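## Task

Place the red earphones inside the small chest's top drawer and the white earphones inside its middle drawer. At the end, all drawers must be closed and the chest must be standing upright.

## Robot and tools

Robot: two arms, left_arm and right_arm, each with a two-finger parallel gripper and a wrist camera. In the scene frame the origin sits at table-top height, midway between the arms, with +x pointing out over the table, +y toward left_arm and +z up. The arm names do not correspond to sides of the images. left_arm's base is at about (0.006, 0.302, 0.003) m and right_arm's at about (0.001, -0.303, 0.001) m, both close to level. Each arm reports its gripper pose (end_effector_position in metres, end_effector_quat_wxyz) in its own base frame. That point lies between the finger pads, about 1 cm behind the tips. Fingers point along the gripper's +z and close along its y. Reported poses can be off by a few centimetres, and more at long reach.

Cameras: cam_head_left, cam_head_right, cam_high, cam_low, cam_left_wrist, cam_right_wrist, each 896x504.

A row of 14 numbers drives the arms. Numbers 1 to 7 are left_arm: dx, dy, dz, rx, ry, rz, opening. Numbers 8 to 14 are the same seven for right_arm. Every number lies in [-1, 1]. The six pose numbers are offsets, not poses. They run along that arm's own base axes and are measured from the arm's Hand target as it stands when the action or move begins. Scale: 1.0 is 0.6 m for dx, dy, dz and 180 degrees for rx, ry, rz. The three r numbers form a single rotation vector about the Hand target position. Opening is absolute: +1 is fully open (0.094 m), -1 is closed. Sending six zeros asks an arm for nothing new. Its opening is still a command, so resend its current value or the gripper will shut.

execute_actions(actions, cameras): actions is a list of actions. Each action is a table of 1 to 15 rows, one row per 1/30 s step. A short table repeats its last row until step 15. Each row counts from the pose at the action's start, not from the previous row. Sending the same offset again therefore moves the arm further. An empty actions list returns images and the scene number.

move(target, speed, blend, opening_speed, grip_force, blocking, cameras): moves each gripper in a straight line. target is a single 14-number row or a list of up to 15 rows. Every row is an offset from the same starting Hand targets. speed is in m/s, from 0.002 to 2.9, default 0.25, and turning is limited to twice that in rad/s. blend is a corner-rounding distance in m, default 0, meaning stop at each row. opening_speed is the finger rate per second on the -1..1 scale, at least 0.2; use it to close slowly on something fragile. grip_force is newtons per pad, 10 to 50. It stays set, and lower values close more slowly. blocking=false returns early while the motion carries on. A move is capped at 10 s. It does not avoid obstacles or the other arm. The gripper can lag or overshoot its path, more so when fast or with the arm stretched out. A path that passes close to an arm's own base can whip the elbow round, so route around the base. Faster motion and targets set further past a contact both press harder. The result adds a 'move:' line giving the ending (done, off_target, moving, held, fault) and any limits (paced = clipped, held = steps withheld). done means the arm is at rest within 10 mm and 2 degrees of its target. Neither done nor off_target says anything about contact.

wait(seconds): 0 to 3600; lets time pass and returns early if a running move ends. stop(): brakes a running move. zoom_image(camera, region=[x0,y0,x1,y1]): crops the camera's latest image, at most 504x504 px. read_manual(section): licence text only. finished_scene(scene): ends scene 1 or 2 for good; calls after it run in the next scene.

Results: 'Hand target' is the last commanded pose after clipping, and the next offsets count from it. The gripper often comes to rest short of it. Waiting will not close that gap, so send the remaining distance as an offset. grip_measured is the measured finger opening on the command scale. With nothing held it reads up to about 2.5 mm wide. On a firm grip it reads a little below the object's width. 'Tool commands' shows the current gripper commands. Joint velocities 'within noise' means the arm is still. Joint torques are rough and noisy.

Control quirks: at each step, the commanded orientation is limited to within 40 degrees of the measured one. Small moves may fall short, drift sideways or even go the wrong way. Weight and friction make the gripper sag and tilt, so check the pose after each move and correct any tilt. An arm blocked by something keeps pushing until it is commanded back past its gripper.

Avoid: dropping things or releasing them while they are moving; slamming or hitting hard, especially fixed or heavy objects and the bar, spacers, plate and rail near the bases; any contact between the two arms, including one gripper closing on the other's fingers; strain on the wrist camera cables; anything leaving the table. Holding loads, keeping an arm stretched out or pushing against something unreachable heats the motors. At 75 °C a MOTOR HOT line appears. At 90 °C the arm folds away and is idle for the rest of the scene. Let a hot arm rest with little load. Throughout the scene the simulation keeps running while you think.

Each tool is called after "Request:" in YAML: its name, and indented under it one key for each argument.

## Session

Request:
execute_actions:
  actions: []

Request:
zoom_image:
  camera: "cam_high"
  region: [360, 20, 700, 420]

Request:
zoom_image:
  camera: "cam_head_left"
  region: [300, 170, 600, 340]

Scene clock: 0.00 s.
left_arm: end_effector_position=(+0.3875, +0.0066, +0.0813) grip_measured=+1.000 end_effector_quat_wxyz=(+0.554, -0.042, +0.832, +0.004) | right_arm: end_effector_position=(+0.3957, -0.0366, +0.0912) grip_measured=+1.000 end_effector_quat_wxyz=(+0.572, +0.047, +0.819, -0.007)
Joint positions: left_arm=[-0.011 1.515 0.36 0.757 -0.064 -0.07 0.094] | right_arm=[-0.108 1.538 0.381 0.803 -0.036 0.033 0.094]
Joint velocities: within noise
Joint torques (N m): no reading
Heat: left arm: 25 °C; right arm: 24 °C.
Hand target: left_arm +0.3917, +0.0068, +0.0906; +0.566, -0.042, +0.823, +0.004 | right_arm +0.3975, -0.0369, +0.0939; +0.574, +0.047, +0.817, -0.007
Tool commands: left_gripper/opening=+1.0 right_gripper/opening=+1.0

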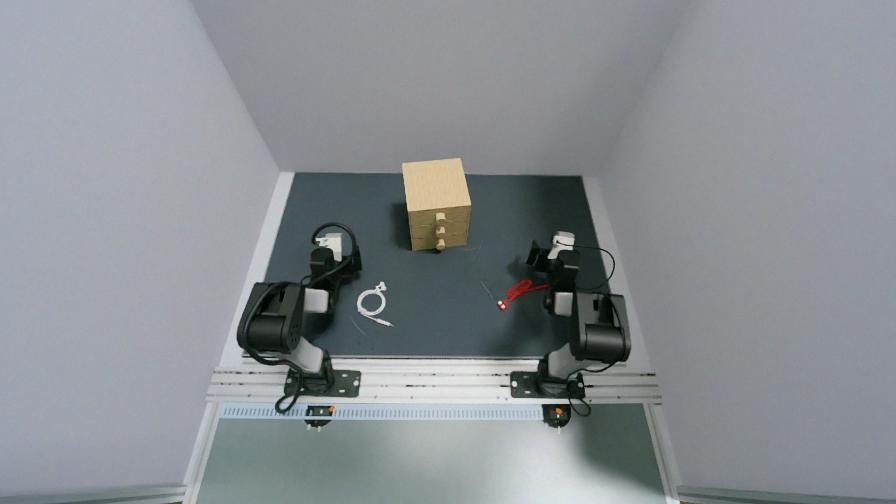

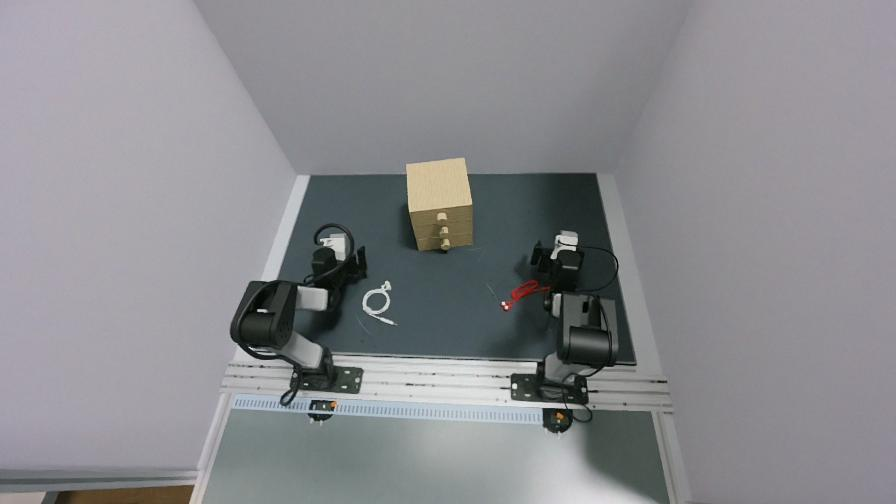

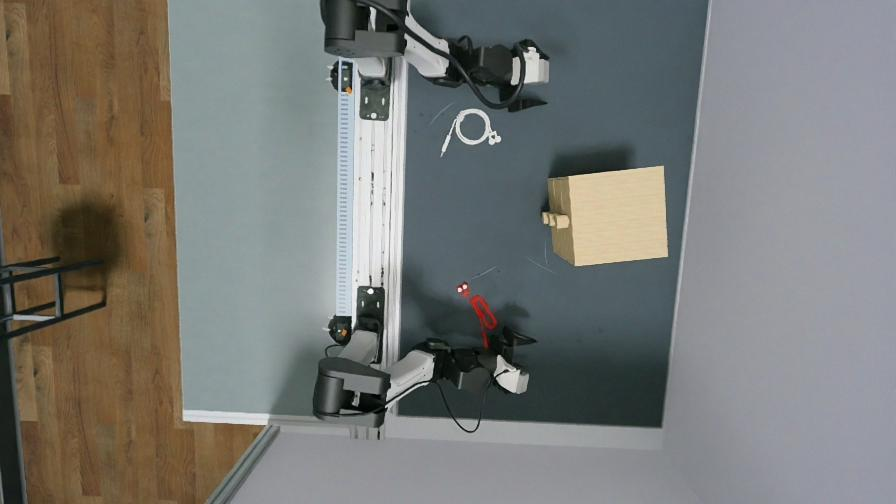

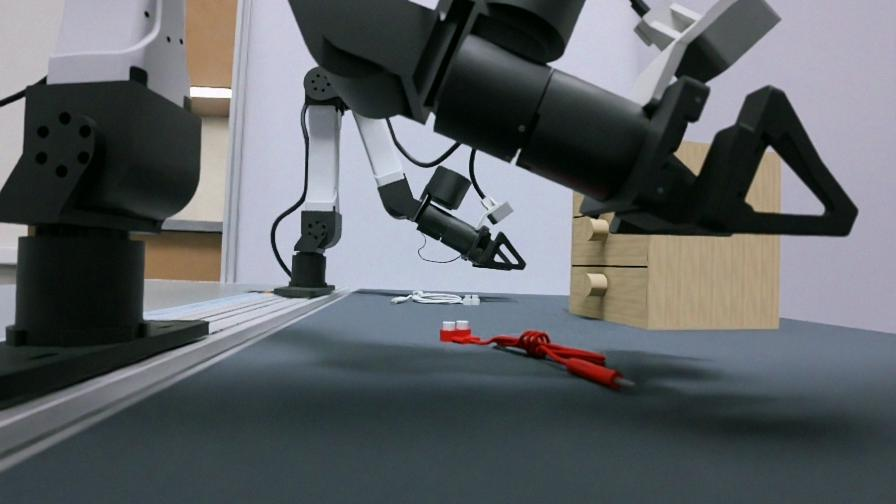

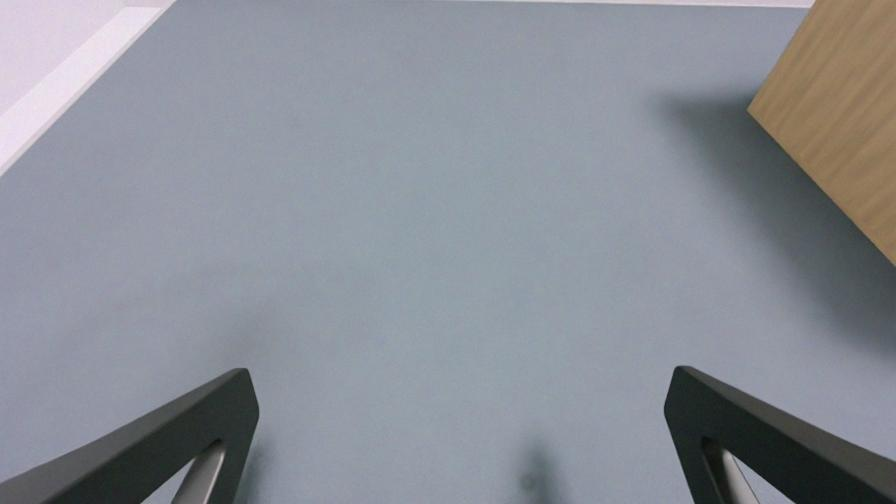

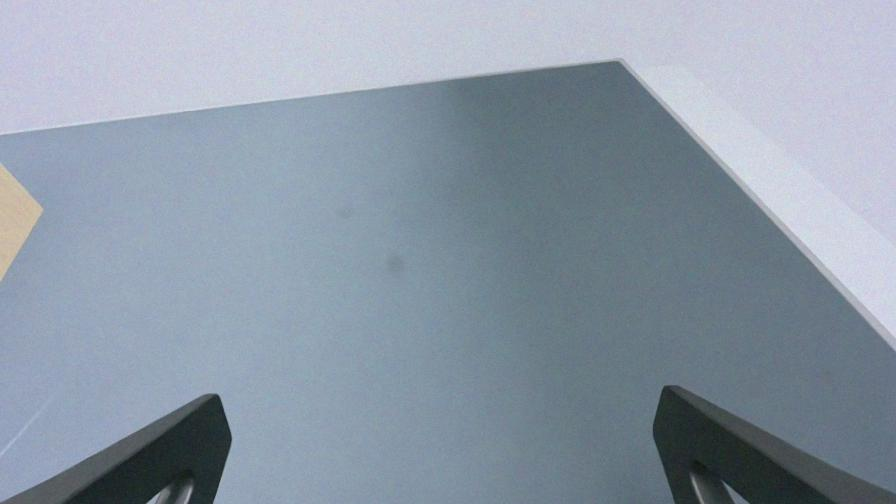

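Scaled by 1.260 from the camera's image (finer frame: 1280x720).

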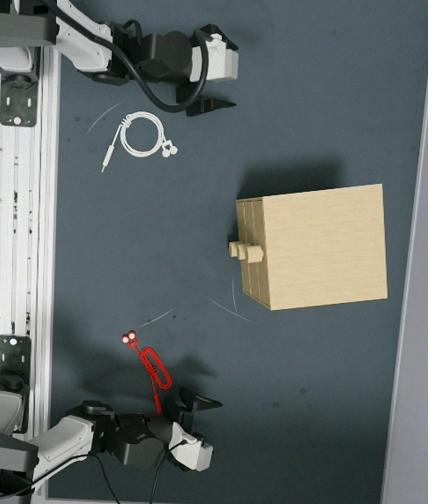

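Scaled by 1.680 from the camera's image (finer frame: 1280x720).

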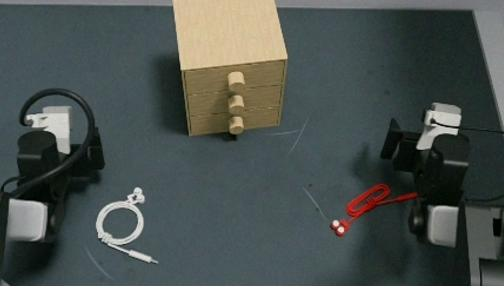

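Request:
move:
  target:
    - [-0.2195,-0.2113,0.1323,0.007,-0.01,0,0.2,-0.12,0.064,0.08,-0.015,0.19,0.04,0.2]
    - [-0.0762,-0.5405,0.189,0.0148,-0.0215,0.0008,0.2,-0.2458,0.1282,0.1435,-0.0293,0.3895,0.0802,0.2]
  speed: 0.5
  blend: [0.06,0]
  cameras: ["cam_left_wrist","cam_right_wrist","cam_high","cam_low"]

Scene clock: 5.67 s.
left_arm: end_effector_position=(+0.3425, -0.3118, +0.1903) grip_measured=+0.202 end_effector_quat_wxyz=(+0.583, -0.008, +0.811, +0.035) | right_arm: end_effector_position=(+0.2466, +0.0403, +0.1781) grip_measured=+0.202 end_effector_quat_wxyz=(+0.003, -0.088, +0.996, +0.006)
Joint positions: left_arm=[-1.068 1.77 1.203 -0.106 -1.036 -0.55 0.056] | right_arm=[0.154 1.497 1.454 -1.52 -0.011 -0.023 0.056]
Joint torques (N m): left_arm=[0.03 -7.6 9.05 1.68 -0.76 -0.18] | right_arm=[0.84 -3.99 7.84 0.25 0.17 0.15]
Heat: left arm: 26 °C; right arm: 25 °C.
Hand target: left_arm +0.3459, -0.3175, +0.2041; +0.595, -0.030, +0.803, +0.022 | right_arm +0.2501, +0.0400, +0.1799; +0.000, -0.087, +0.996, +0.000
Off the commanded pose: left_arm 0.015 m, 3 deg | right_arm 0.004 m, 1 deg.
move: off_target (left_arm)
Images, in order (width x height): cam_high 896x504, cam_low 896x504, cam_left_wrist 896x504, cam_right_wrist 896x504.

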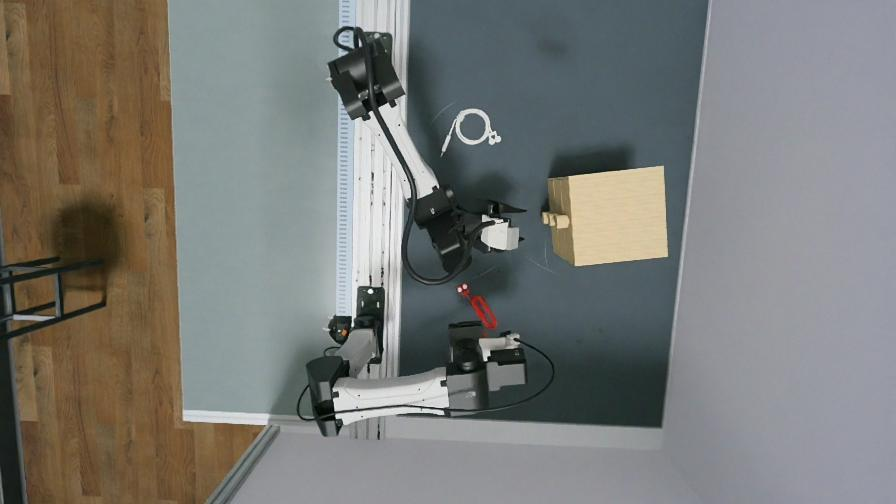

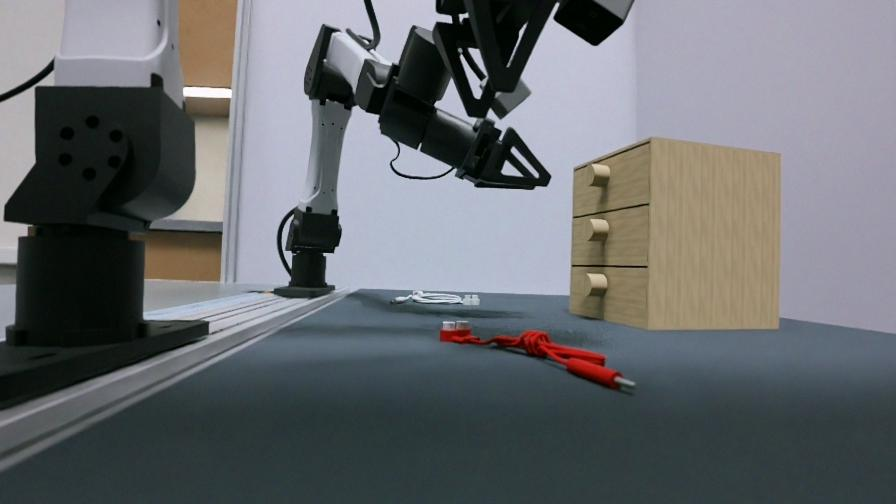

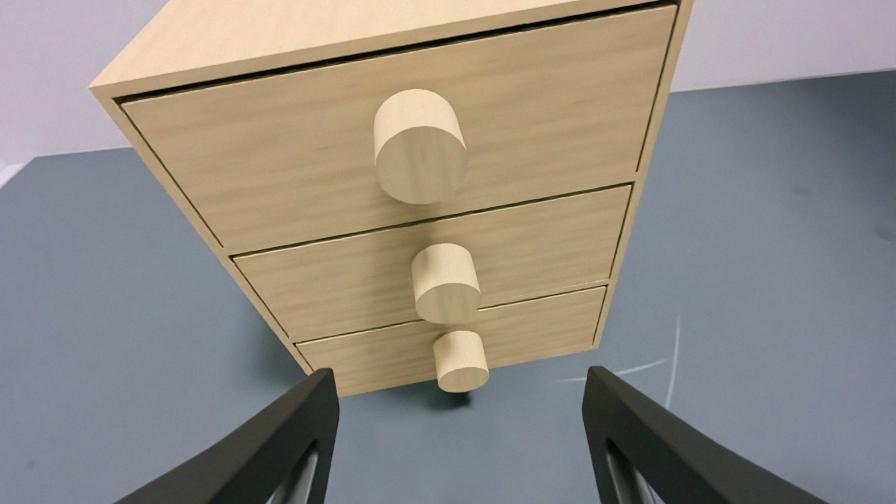

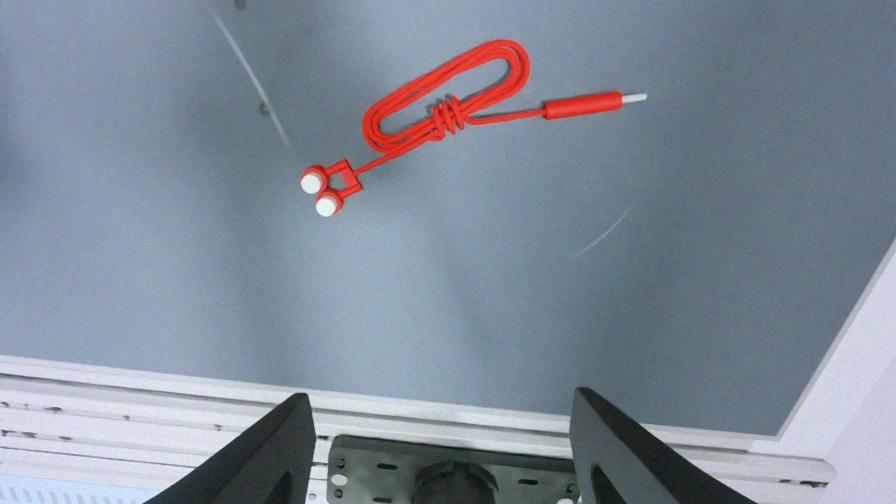

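Request:
move:
  target:
    - [0.1618,0.0225,0.0207,0,0,0.028,0.2,0.0757,0.0167,-0.2,0,0,-0.35,0.28]
    - [0.1618,0.0225,0.0207,0,0,0.028,-0.4,0.0757,0.0167,-0.3065,0,0,-0.35,-0.95]
    - [-0.0343,-0.0142,0.0207,0,0,0.028,-0.4,0.0757,0.0167,0.0335,0,0,-0.35,-0.95]
  speed: [0.4,0.1,0.2]
  blend: [0,0,0]
  cameras: ["cam_left_wrist","cam_right_wrist","cam_high","cam_low"]

Scene clock: 15.37 s.
left_arm: end_effector_position=(+0.3299, -0.3180, +0.1941) grip_measured=-0.396 end_effector_quat_wxyz=(+0.582, -0.048, +0.808, +0.081) | right_arm: end_effector_position=(+0.2953, +0.0502, +0.1870) grip_measured=-0.865 end_effector_quat_wxyz=(+0.007, +0.445, +0.895, +0.011)
Joint positions: left_arm=[-1.125 1.873 1.398 -0.45 -1.171 -0.805 0.028] | right_arm=[0.163 1.678 1.674 -1.542 -0.01 1.086 0.006]
Joint torques (N m): left_arm=[-1.2 -11.89 7.83 1.4 -0.69 -0.18] | right_arm=[0.8 -9.35 7.79 0.22 0.19 0.15]
Heat: left arm: 28 °C; right arm: 26 °C.
Hand target: left_arm +0.3252, -0.3261, +0.2165; +0.593, -0.065, +0.801, +0.048 | right_arm +0.2955, +0.0500, +0.2000; +0.000, +0.447, +0.895, +0.000
Off the commanded pose: left_arm 0.024 m, 5 deg | right_arm 0.013 m, 2 deg.
joint sent to its limit (right arm) — joint 4 (wrist pitch), lower limit. The joint targets are off in orientation, not in position.
move: off_target (left_arm, right_arm); target 2's new opening was sent with left_arm's hand 0.020 m and 3 deg from that target
Images, in order (width x height): cam_high 896x504, cam_low 896x504, cam_left_wrist 896x504, cam_right_wrist 896x504.

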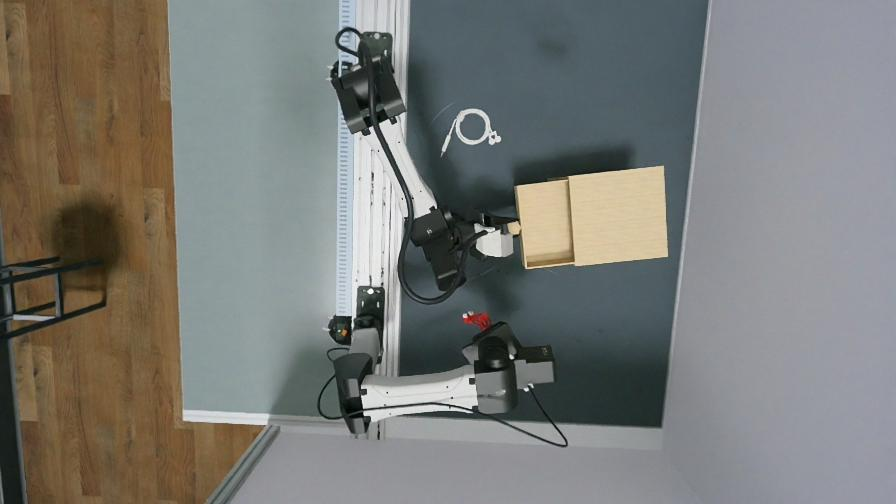

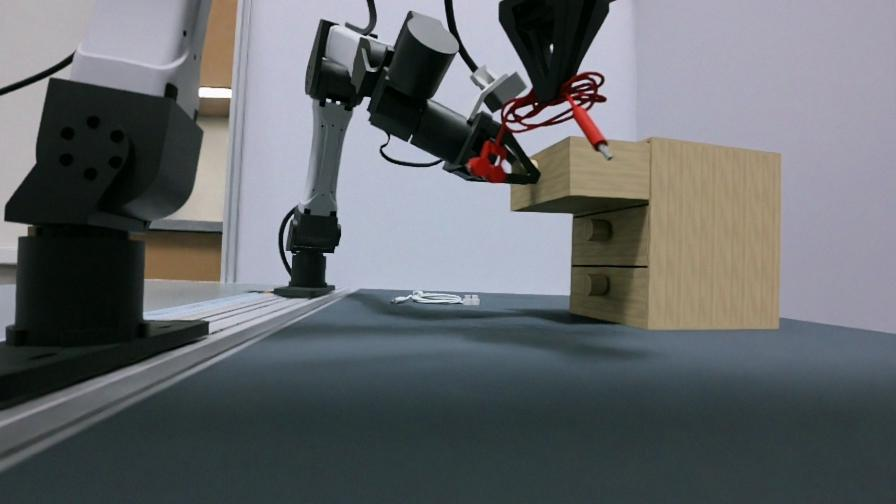

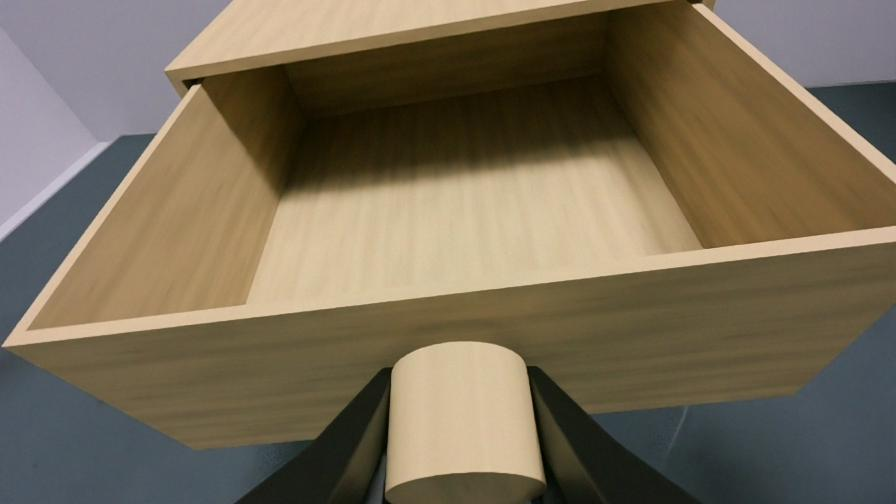

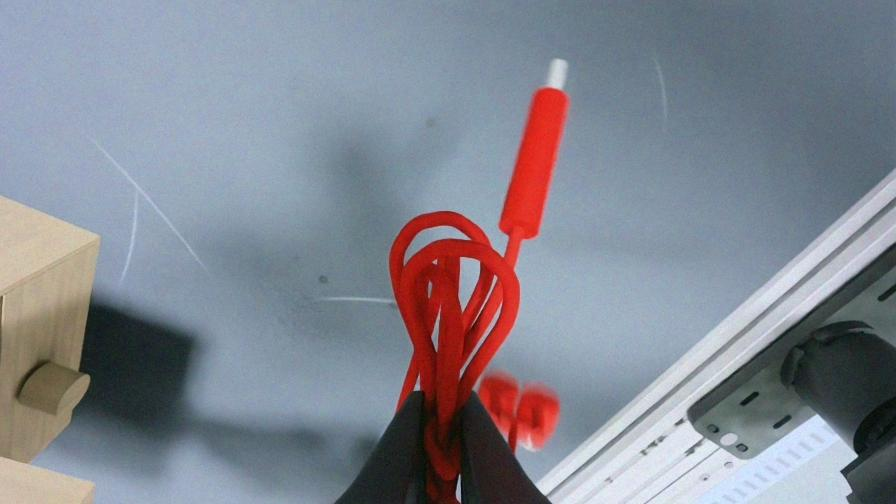

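Request:
move:
  target:
    - [0,0,0,0,0,0,-0.4,0.0242,0.1,0.1417,-0.01,-0.08,0.17,-0.95]
    - [0,0,0,0,0,0,-0.4,0.1483,0.3967,0.1417,-0.0283,-0.214,0.4888,-0.95]
  speed: [0.35,0.35]
  blend: [0.03,0]
  cameras: ["cam_right_wrist","cam_high","cam_low","cam_head_right"]

Scene clock: 21.60 s.
left_arm: end_effector_position=(+0.3297, -0.3180, +0.1940) grip_measured=-0.396 end_effector_quat_wxyz=(+0.582, -0.048, +0.808, +0.081) | right_arm: end_effector_position=(+0.3778, +0.2807, +0.2867) grip_measured=-0.865 end_effector_quat_wxyz=(+0.281, -0.306, +0.905, +0.092)
Joint positions: left_arm=[-1.125 1.873 1.398 -0.45 -1.171 -0.805 0.028] | right_arm=[0.638 1.939 2.247 -1.278 -0.002 -0.013 0.006]
Joint torques (N m): left_arm=[-1.17 -11.89 7.84 1.34 -0.7 -0.17] | right_arm=[0.36 -7.51 8.05 1.76 -0.06 0.02]
Heat: left arm: 29 °C; right arm: 27 °C.
Hand target: left_arm +0.3252, -0.3261, +0.2165; +0.593, -0.065, +0.801, +0.048 | right_arm +0.3845, +0.2881, +0.2850; +0.284, -0.311, +0.902, +0.097
Off the commanded pose: left_arm 0.024 m, 5 deg | right_arm 0.010 m, 1 deg.
move: done
Images, in order (width x height): cam_head_right 896x504, cam_high 896x504, cam_low 896x504, cam_right_wrist 896x504.

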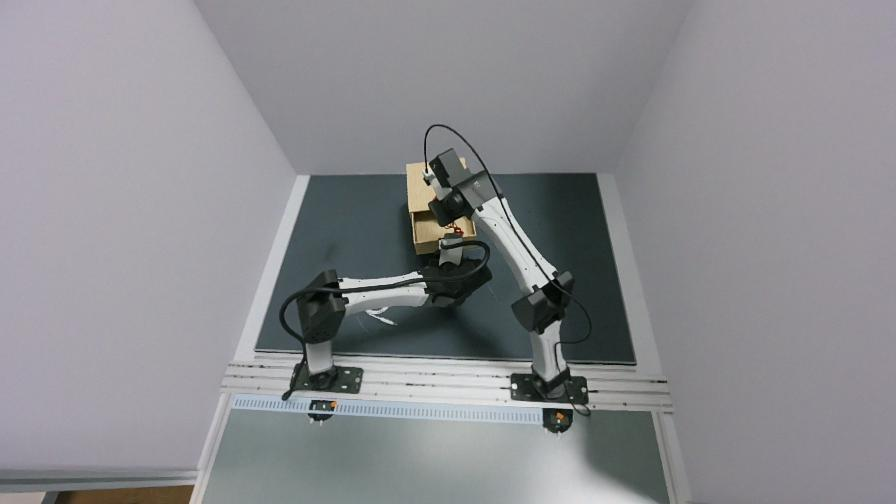

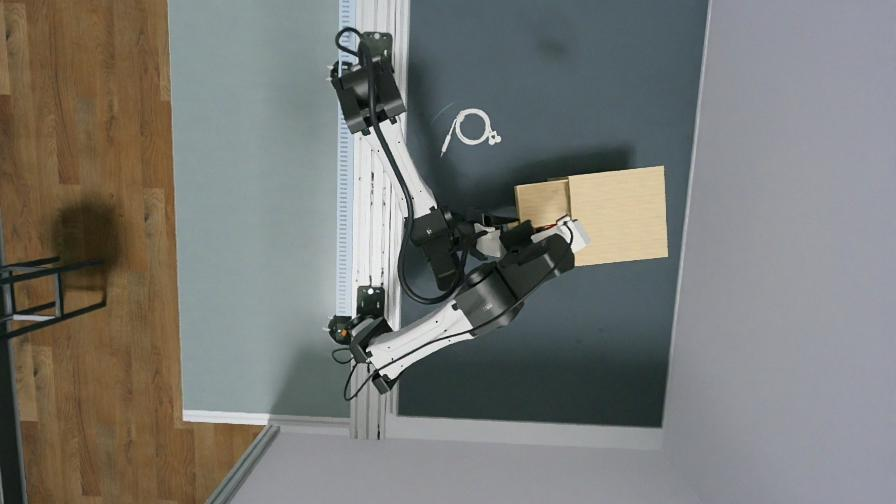

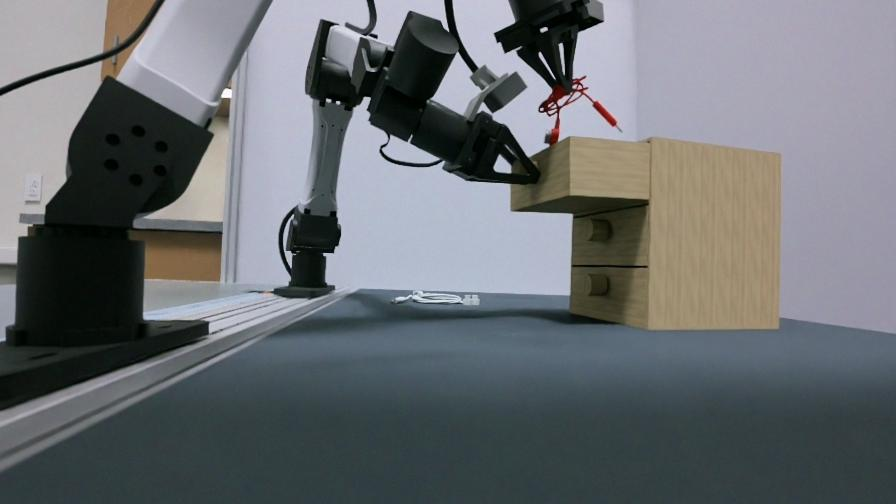

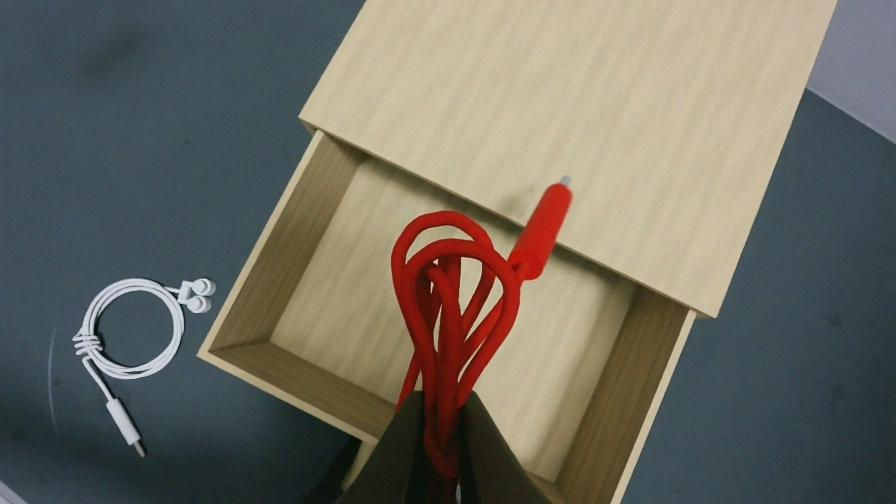

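Request:
move:
  target:
    - [-0.0323,-0.0083,0,0,0,0,-0.4,0.0225,-0.0157,0,-0.13,-0.056,0.2,-0.95]
    - [-0.0323,-0.0083,0,0,0,0,-0.4,0.0225,-0.0157,-0.1917,-0.13,-0.056,0.2,-0.95]
    - [-0.0323,-0.0083,0,0,0,0,-0.4,0.0225,-0.0157,-0.1917,-0.13,-0.056,0.2,-0.5]
    - [-0.0323,-0.0083,0,0,0,0,-0.4,0.0225,-0.0157,-0.01,-0.13,-0.056,0.2,-0.5]
  speed: [0.35,0.2,0.1,0.25]
  blend: [0.005,0,0,0]
  cameras: ["cam_right_wrist","cam_high","cam_low","cam_left_wrist"]

Scene clock: 29.47 s.
left_arm: end_effector_position=(+0.3079, -0.3214, +0.1905) grip_measured=-0.396 end_effector_quat_wxyz=(+0.578, -0.042, +0.811, +0.082) | right_arm: end_effector_position=(+0.3927, +0.2805, +0.2888) grip_measured=-0.502 end_effector_quat_wxyz=(+0.265, -0.627, +0.732, -0.025)
Joint positions: left_arm=[-1.178 1.873 1.409 -0.576 -1.191 -0.917 0.028] | right_arm=[0.621 2.176 2.682 -1.539 0.003 -0.796 0.023]
Joint torques (N m): left_arm=[-1.02 -11.19 9.01 1.2 -0.9 -0.16] | right_arm=[-0.28 -8.24 6.91 1.33 0.1 0.02]
Heat: left arm: 29 °C; right arm: 28 °C.
Hand target: left_arm +0.3058, -0.3311, +0.2164; +0.593, -0.065, +0.801, +0.048 | right_arm +0.3979, +0.2787, +0.2791; +0.249, -0.629, +0.736, -0.029
Off the commanded pose: left_arm 0.028 m, 5 deg | right_arm 0.011 m, 2 deg.
joint sent to its limit (right arm) — joint 4 (wrist pitch), lower limit. The joint targets still meet the commanded pose.
move: off_target (left_arm, right_arm); target 3's new opening was sent with right_arm's hand 0.010 m and 3 deg from that target
Images, in order (width x height): cam_high 896x504, cam_low 896x504, cam_left_wrist 896x504, cam_right_wrist 896x504.

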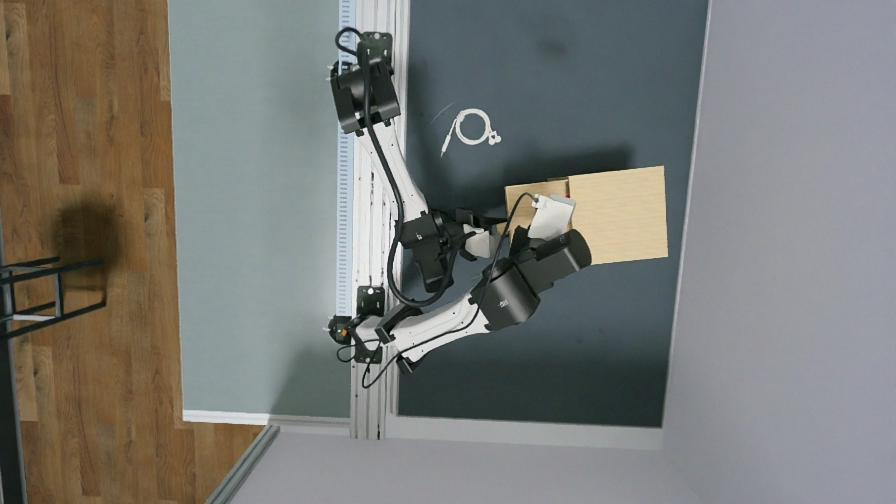

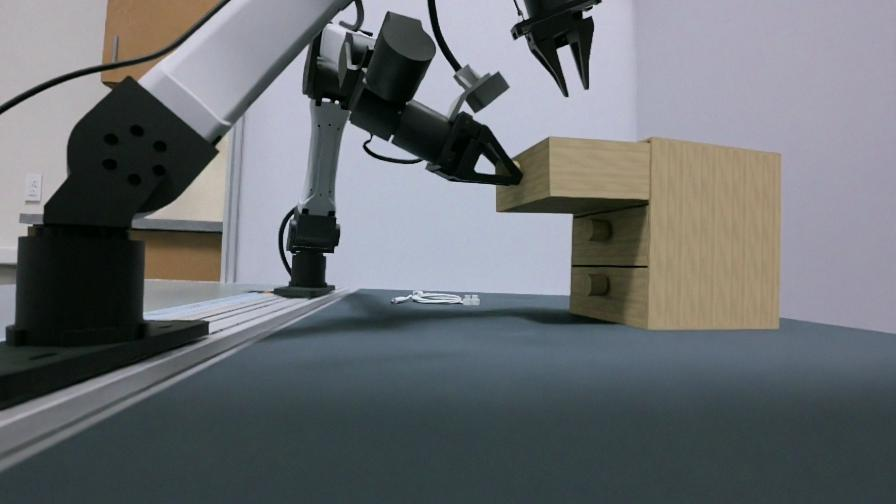

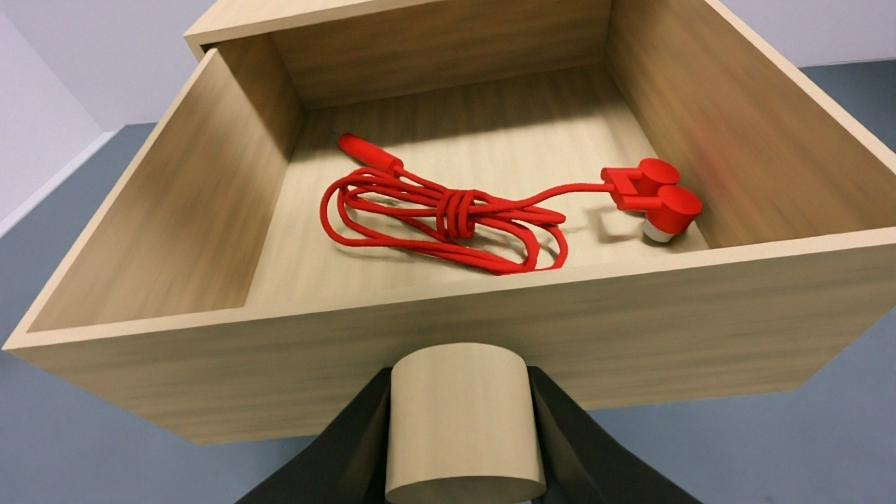

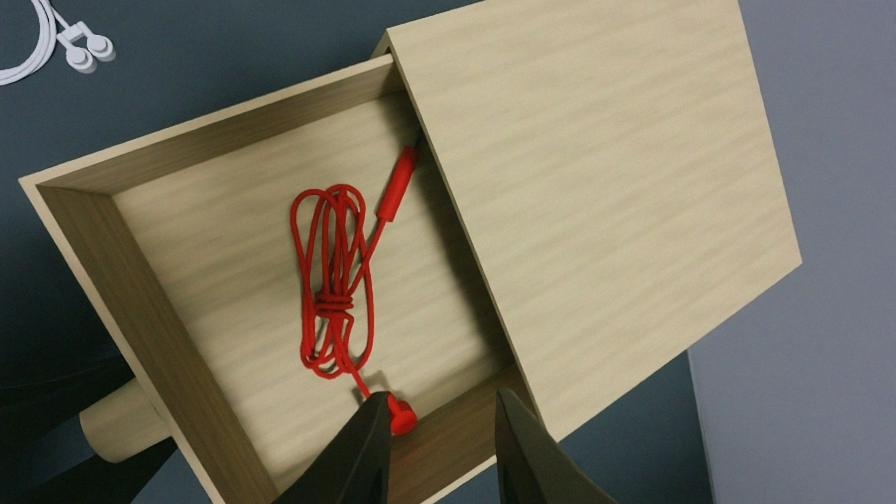

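Request:
move:
  target:
    - [0,0,0,0,0,0,-0.4,-0.0215,-0.1312,0.0515,0.07,-0.035,-0.07,0.2]
    - [0.1903,0.0335,0,0,0,0,-0.4,-0.1965,-0.2978,-0.0485,0.148,-0.07,-0.137,0.2]
    - [0.2387,0.0468,0,0,0,0,-0.4,-0.1965,-0.2978,-0.0485,0.148,-0.07,-0.137,0.2]
    - [0.2387,0.0468,0,0,0,0,0.2,-0.1965,-0.2978,-0.0485,0.148,-0.07,-0.137,0.2]
    - [0.0887,0.0102,0.0333,0,0,0,0.2,-0.1965,-0.2978,-0.0485,0.148,-0.07,-0.137,0.2]
    - [-0.118,0.3852,-0.069,0.0491,0.4074,-0.1541,0.2,-0.0642,0.0102,-0.2735,0.2958,-0.141,-0.2741,0.2]
  speed: [0.4,0.3,0.1,0.1,0.3,0.5]
  blend: [0.02,0.01,0,0,0.02,0]
  cameras: ["cam_right_wrist","cam_left_wrist","cam_high","cam_low"]

Scene clock: 33.43 s.
left_arm: end_effector_position=(+0.3355, -0.3117, +0.1936) grip_measured=-0.397 end_effector_quat_wxyz=(+0.572, -0.050, +0.814, +0.087) | right_arm: end_effector_position=(+0.3271, +0.1485, +0.2678) grip_measured=+0.198 end_effector_quat_wxyz=(+0.253, -0.491, +0.834, +0.001)
Joint positions: left_arm=[-1.103 1.873 1.416 -0.49 -1.15 -0.814 0.028] | right_arm=[0.392 1.534 1.731 -1.261 -0.07 -0.654 0.056]
Joint torques (N m): left_arm=[-1.03 -9.11 5.5 1.13 -0.82 -0.19] | right_arm=[0.81 -4.49 8.18 1.28 0.04 0.04]
Heat: left arm: 30 °C; right arm: 28 °C.
Hand target: left_arm +0.3300, -0.3140, +0.1935; +0.575, -0.050, +0.812, +0.086 (not the last commanded pose) | right_arm +0.3295, +0.1506, +0.2676; +0.247, -0.495, +0.833, +0.000 (not the last commanded pose)
Tool commands: left_gripper/opening=-0.4 right_gripper/opening=+0.2
Off the commanded pose: left_arm 0.235 m, 76 deg | right_arm 0.207 m, 63 deg.
move: held (left_arm, right_arm; a check stopped the path); path passed 1 of 6 targets; target 4's new opening was not sent; limits=held
pose unreachable (left arm): on one or more control steps of this call, first in action 0 (counted from 0), this arm could not follow its commanded pose, so it was not sent that pose on those steps. It may still have moved: this result reports where it is.
cause: moving toward the commanded pose would bring a part of the arm too close to another arm (this arm's wrist (the part past joint 4) and the right arm's fingers, along the way the arms are being sent, or toward where that arm still pushes).
pose unreachable (right arm): on one or more control steps of this call, first in action 0 (counted from 0), this arm could not follow its commanded pose, so it was not sent that pose on those steps. It may still have moved: this result reports where it is.
cause: moving toward the commanded pose would bring a part of the arm too close to another arm (this arm's fingers and the left arm's wrist (the part past joint 4), at the place that arm was heading or pushing toward when its own hold began).
Images, in order (width x height): cam_high 896x504, cam_low 896x504, cam_left_wrist 896x504, cam_right_wrist 896x504.

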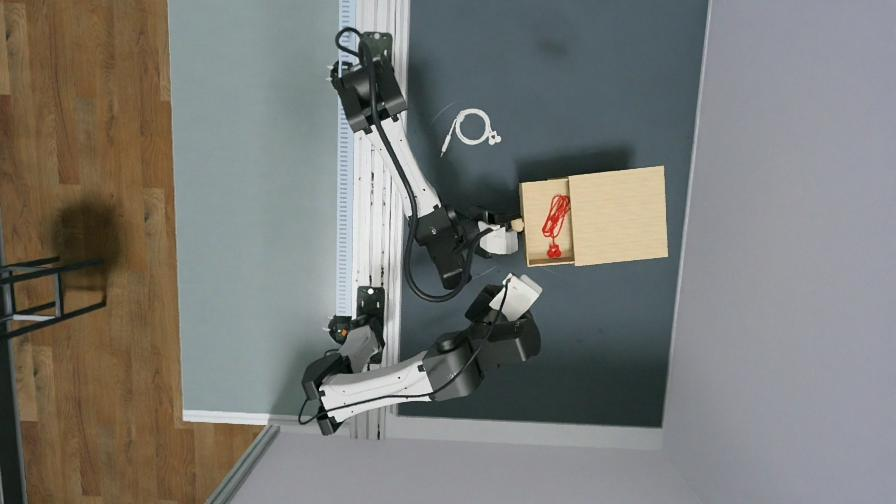

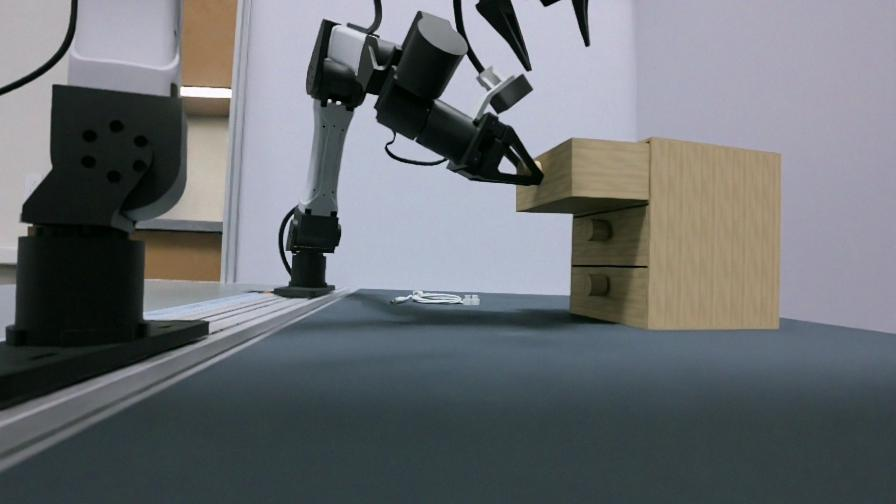

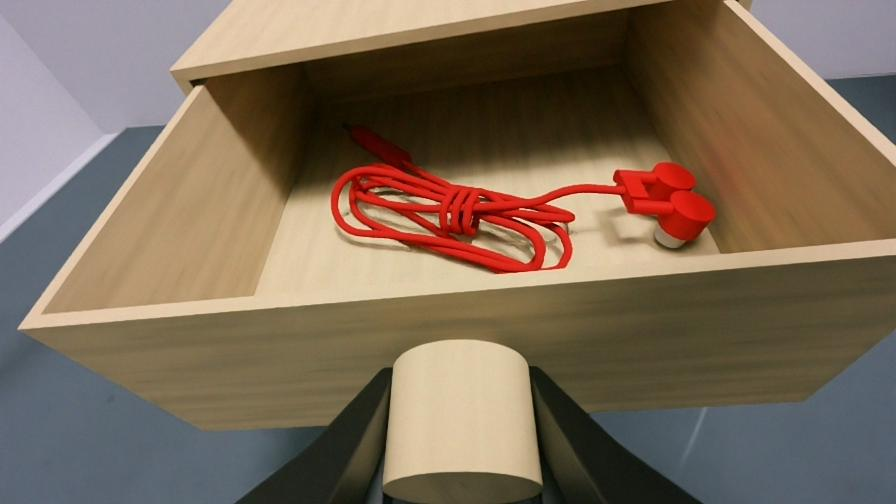

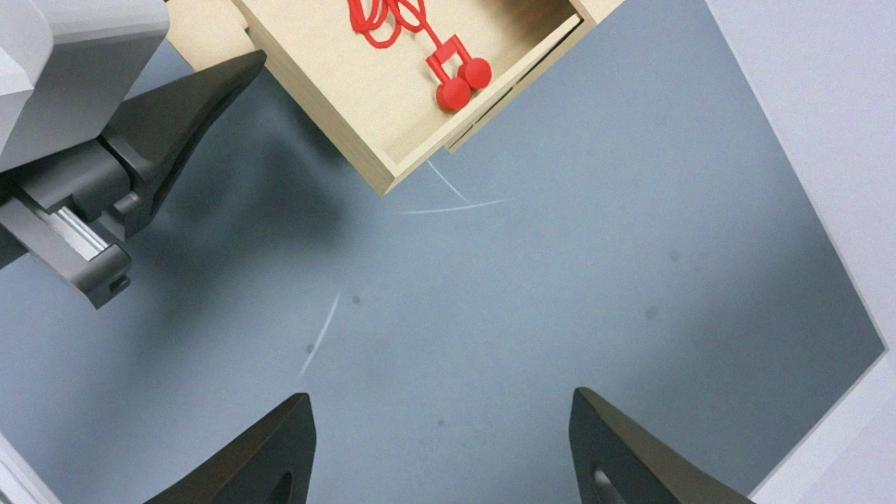

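Request:
move:
  target:
    - [0.15,0.005,0.038,0,0,0,-0.4,-0.1325,-0.1343,-0.0293,0.09,-0.074,-0.08,0.2]
    - [0.1983,0.0183,0.0382,0,0,0,-0.4,-0.1325,-0.1343,-0.0293,0.09,-0.074,-0.08,0.2]
    - [0.1983,0.0183,0.0382,0,0,0,0.2,-0.1325,-0.1343,-0.0293,0.09,-0.074,-0.08,0.2]
    - [0.05,-0.0183,0.0667,0,0,0,0.2,-0.1325,-0.1343,-0.0293,0.09,-0.074,-0.08,0.2]
    - [-0.1583,0.3567,-0.0308,0.0208,0.3984,-0.1447,0.2,-0.0992,-0.051,-0.146,0.18,-0.15,-0.165,0.2]
    - [-0.1583,0.3567,-0.0308,0.0208,0.3984,-0.1447,0.2,0.0498,0.2237,-0.2543,0.2236,-0.1858,-0.2033,0.2]
  speed: [0.3,0.1,0.1,0.3,0.5,0.35]
  blend: [0.01,0,0,0.02,0.01,0]
  cameras: ["cam_right_wrist","cam_left_wrist","cam_high","cam_low"]

Scene clock: 40.70 s.
left_arm: end_effector_position=(+0.2307, -0.0984, +0.1673) grip_measured=+0.199 end_effector_quat_wxyz=(-0.007, +0.198, +0.980, +0.006) | right_arm: end_effector_position=(+0.3543, +0.2794, +0.1119) grip_measured=+0.198 end_effector_quat_wxyz=(+0.598, -0.089, +0.794, +0.066)
Joint positions: left_arm=[-0.41 1.517 1.428 -1.499 -0.009 -0.011 0.056] | right_arm=[0.903 1.762 0.686 0.723 0.65 0.218 0.056]
Joint torques (N m): left_arm=[1.07 -4.68 8.06 0.08 0.06 0.12] | right_arm=[0.61 -5.9 7.58 2.33 0.29 -0.03]
Heat: left arm: 31 °C; right arm: 28 °C.
Hand target: left_arm +0.2350, -0.1000, +0.1750; +0.000, +0.200, +0.980, +0.000 | right_arm +0.3593, +0.2848, +0.1150; +0.605, -0.085, +0.789, +0.066
Off the commanded pose: left_arm 0.009 m, 1 deg | right_arm 0.008 m, 1 deg.
move: done; target 3's new opening was sent with left_arm's hand 0.025 m and 5 deg from that target
Images, in order (width x height): cam_high 896x504, cam_low 896x504, cam_left_wrist 896x504, cam_right_wrist 896x504.

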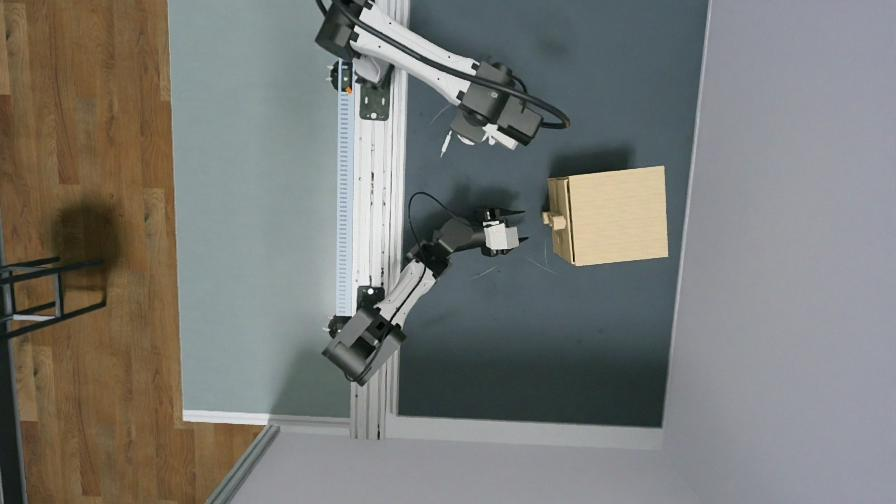

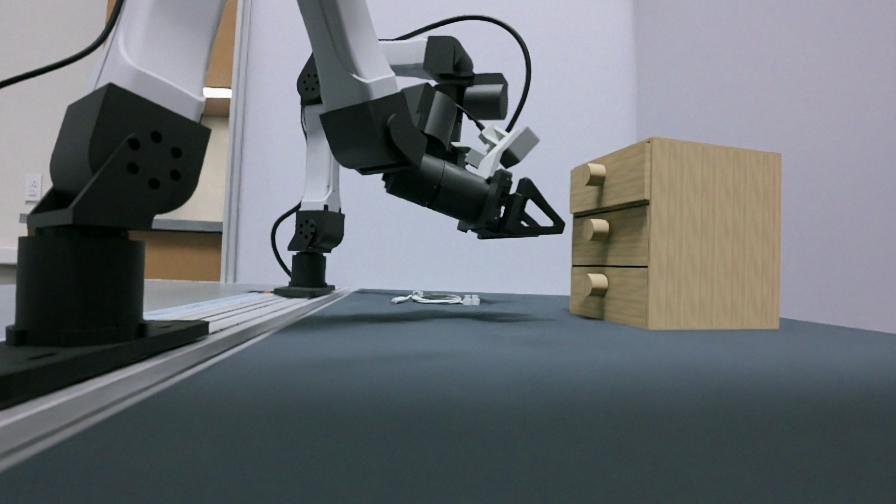

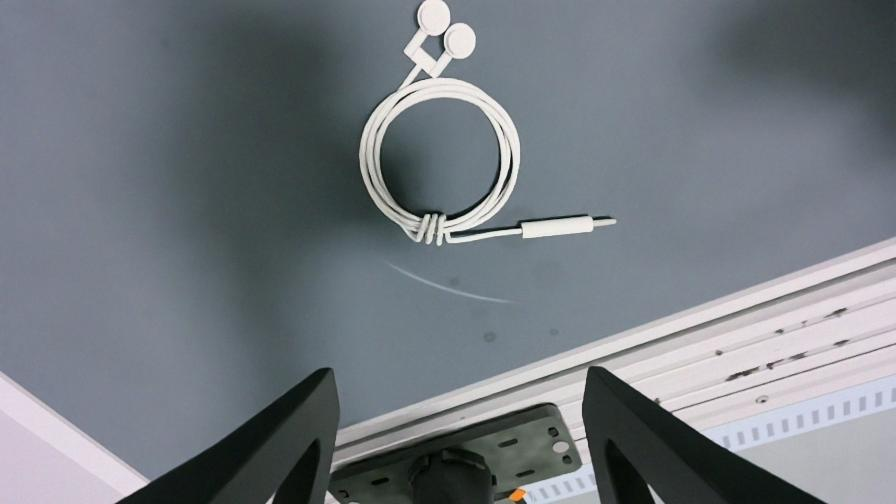

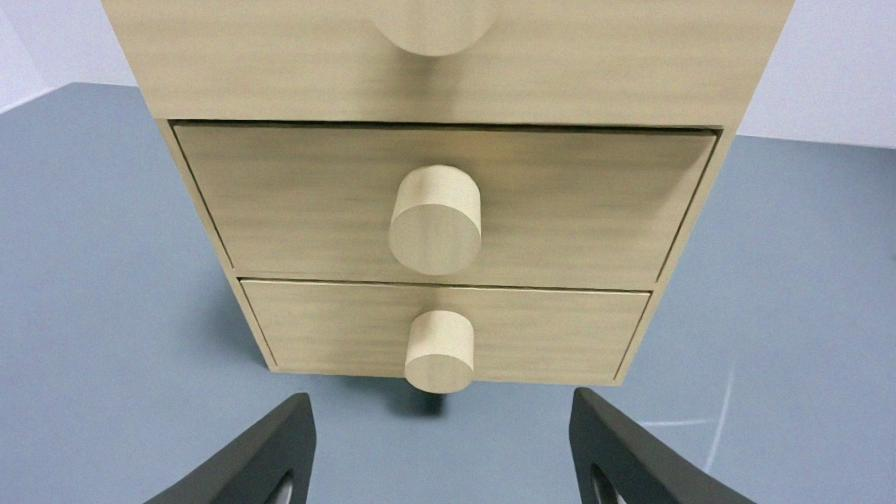

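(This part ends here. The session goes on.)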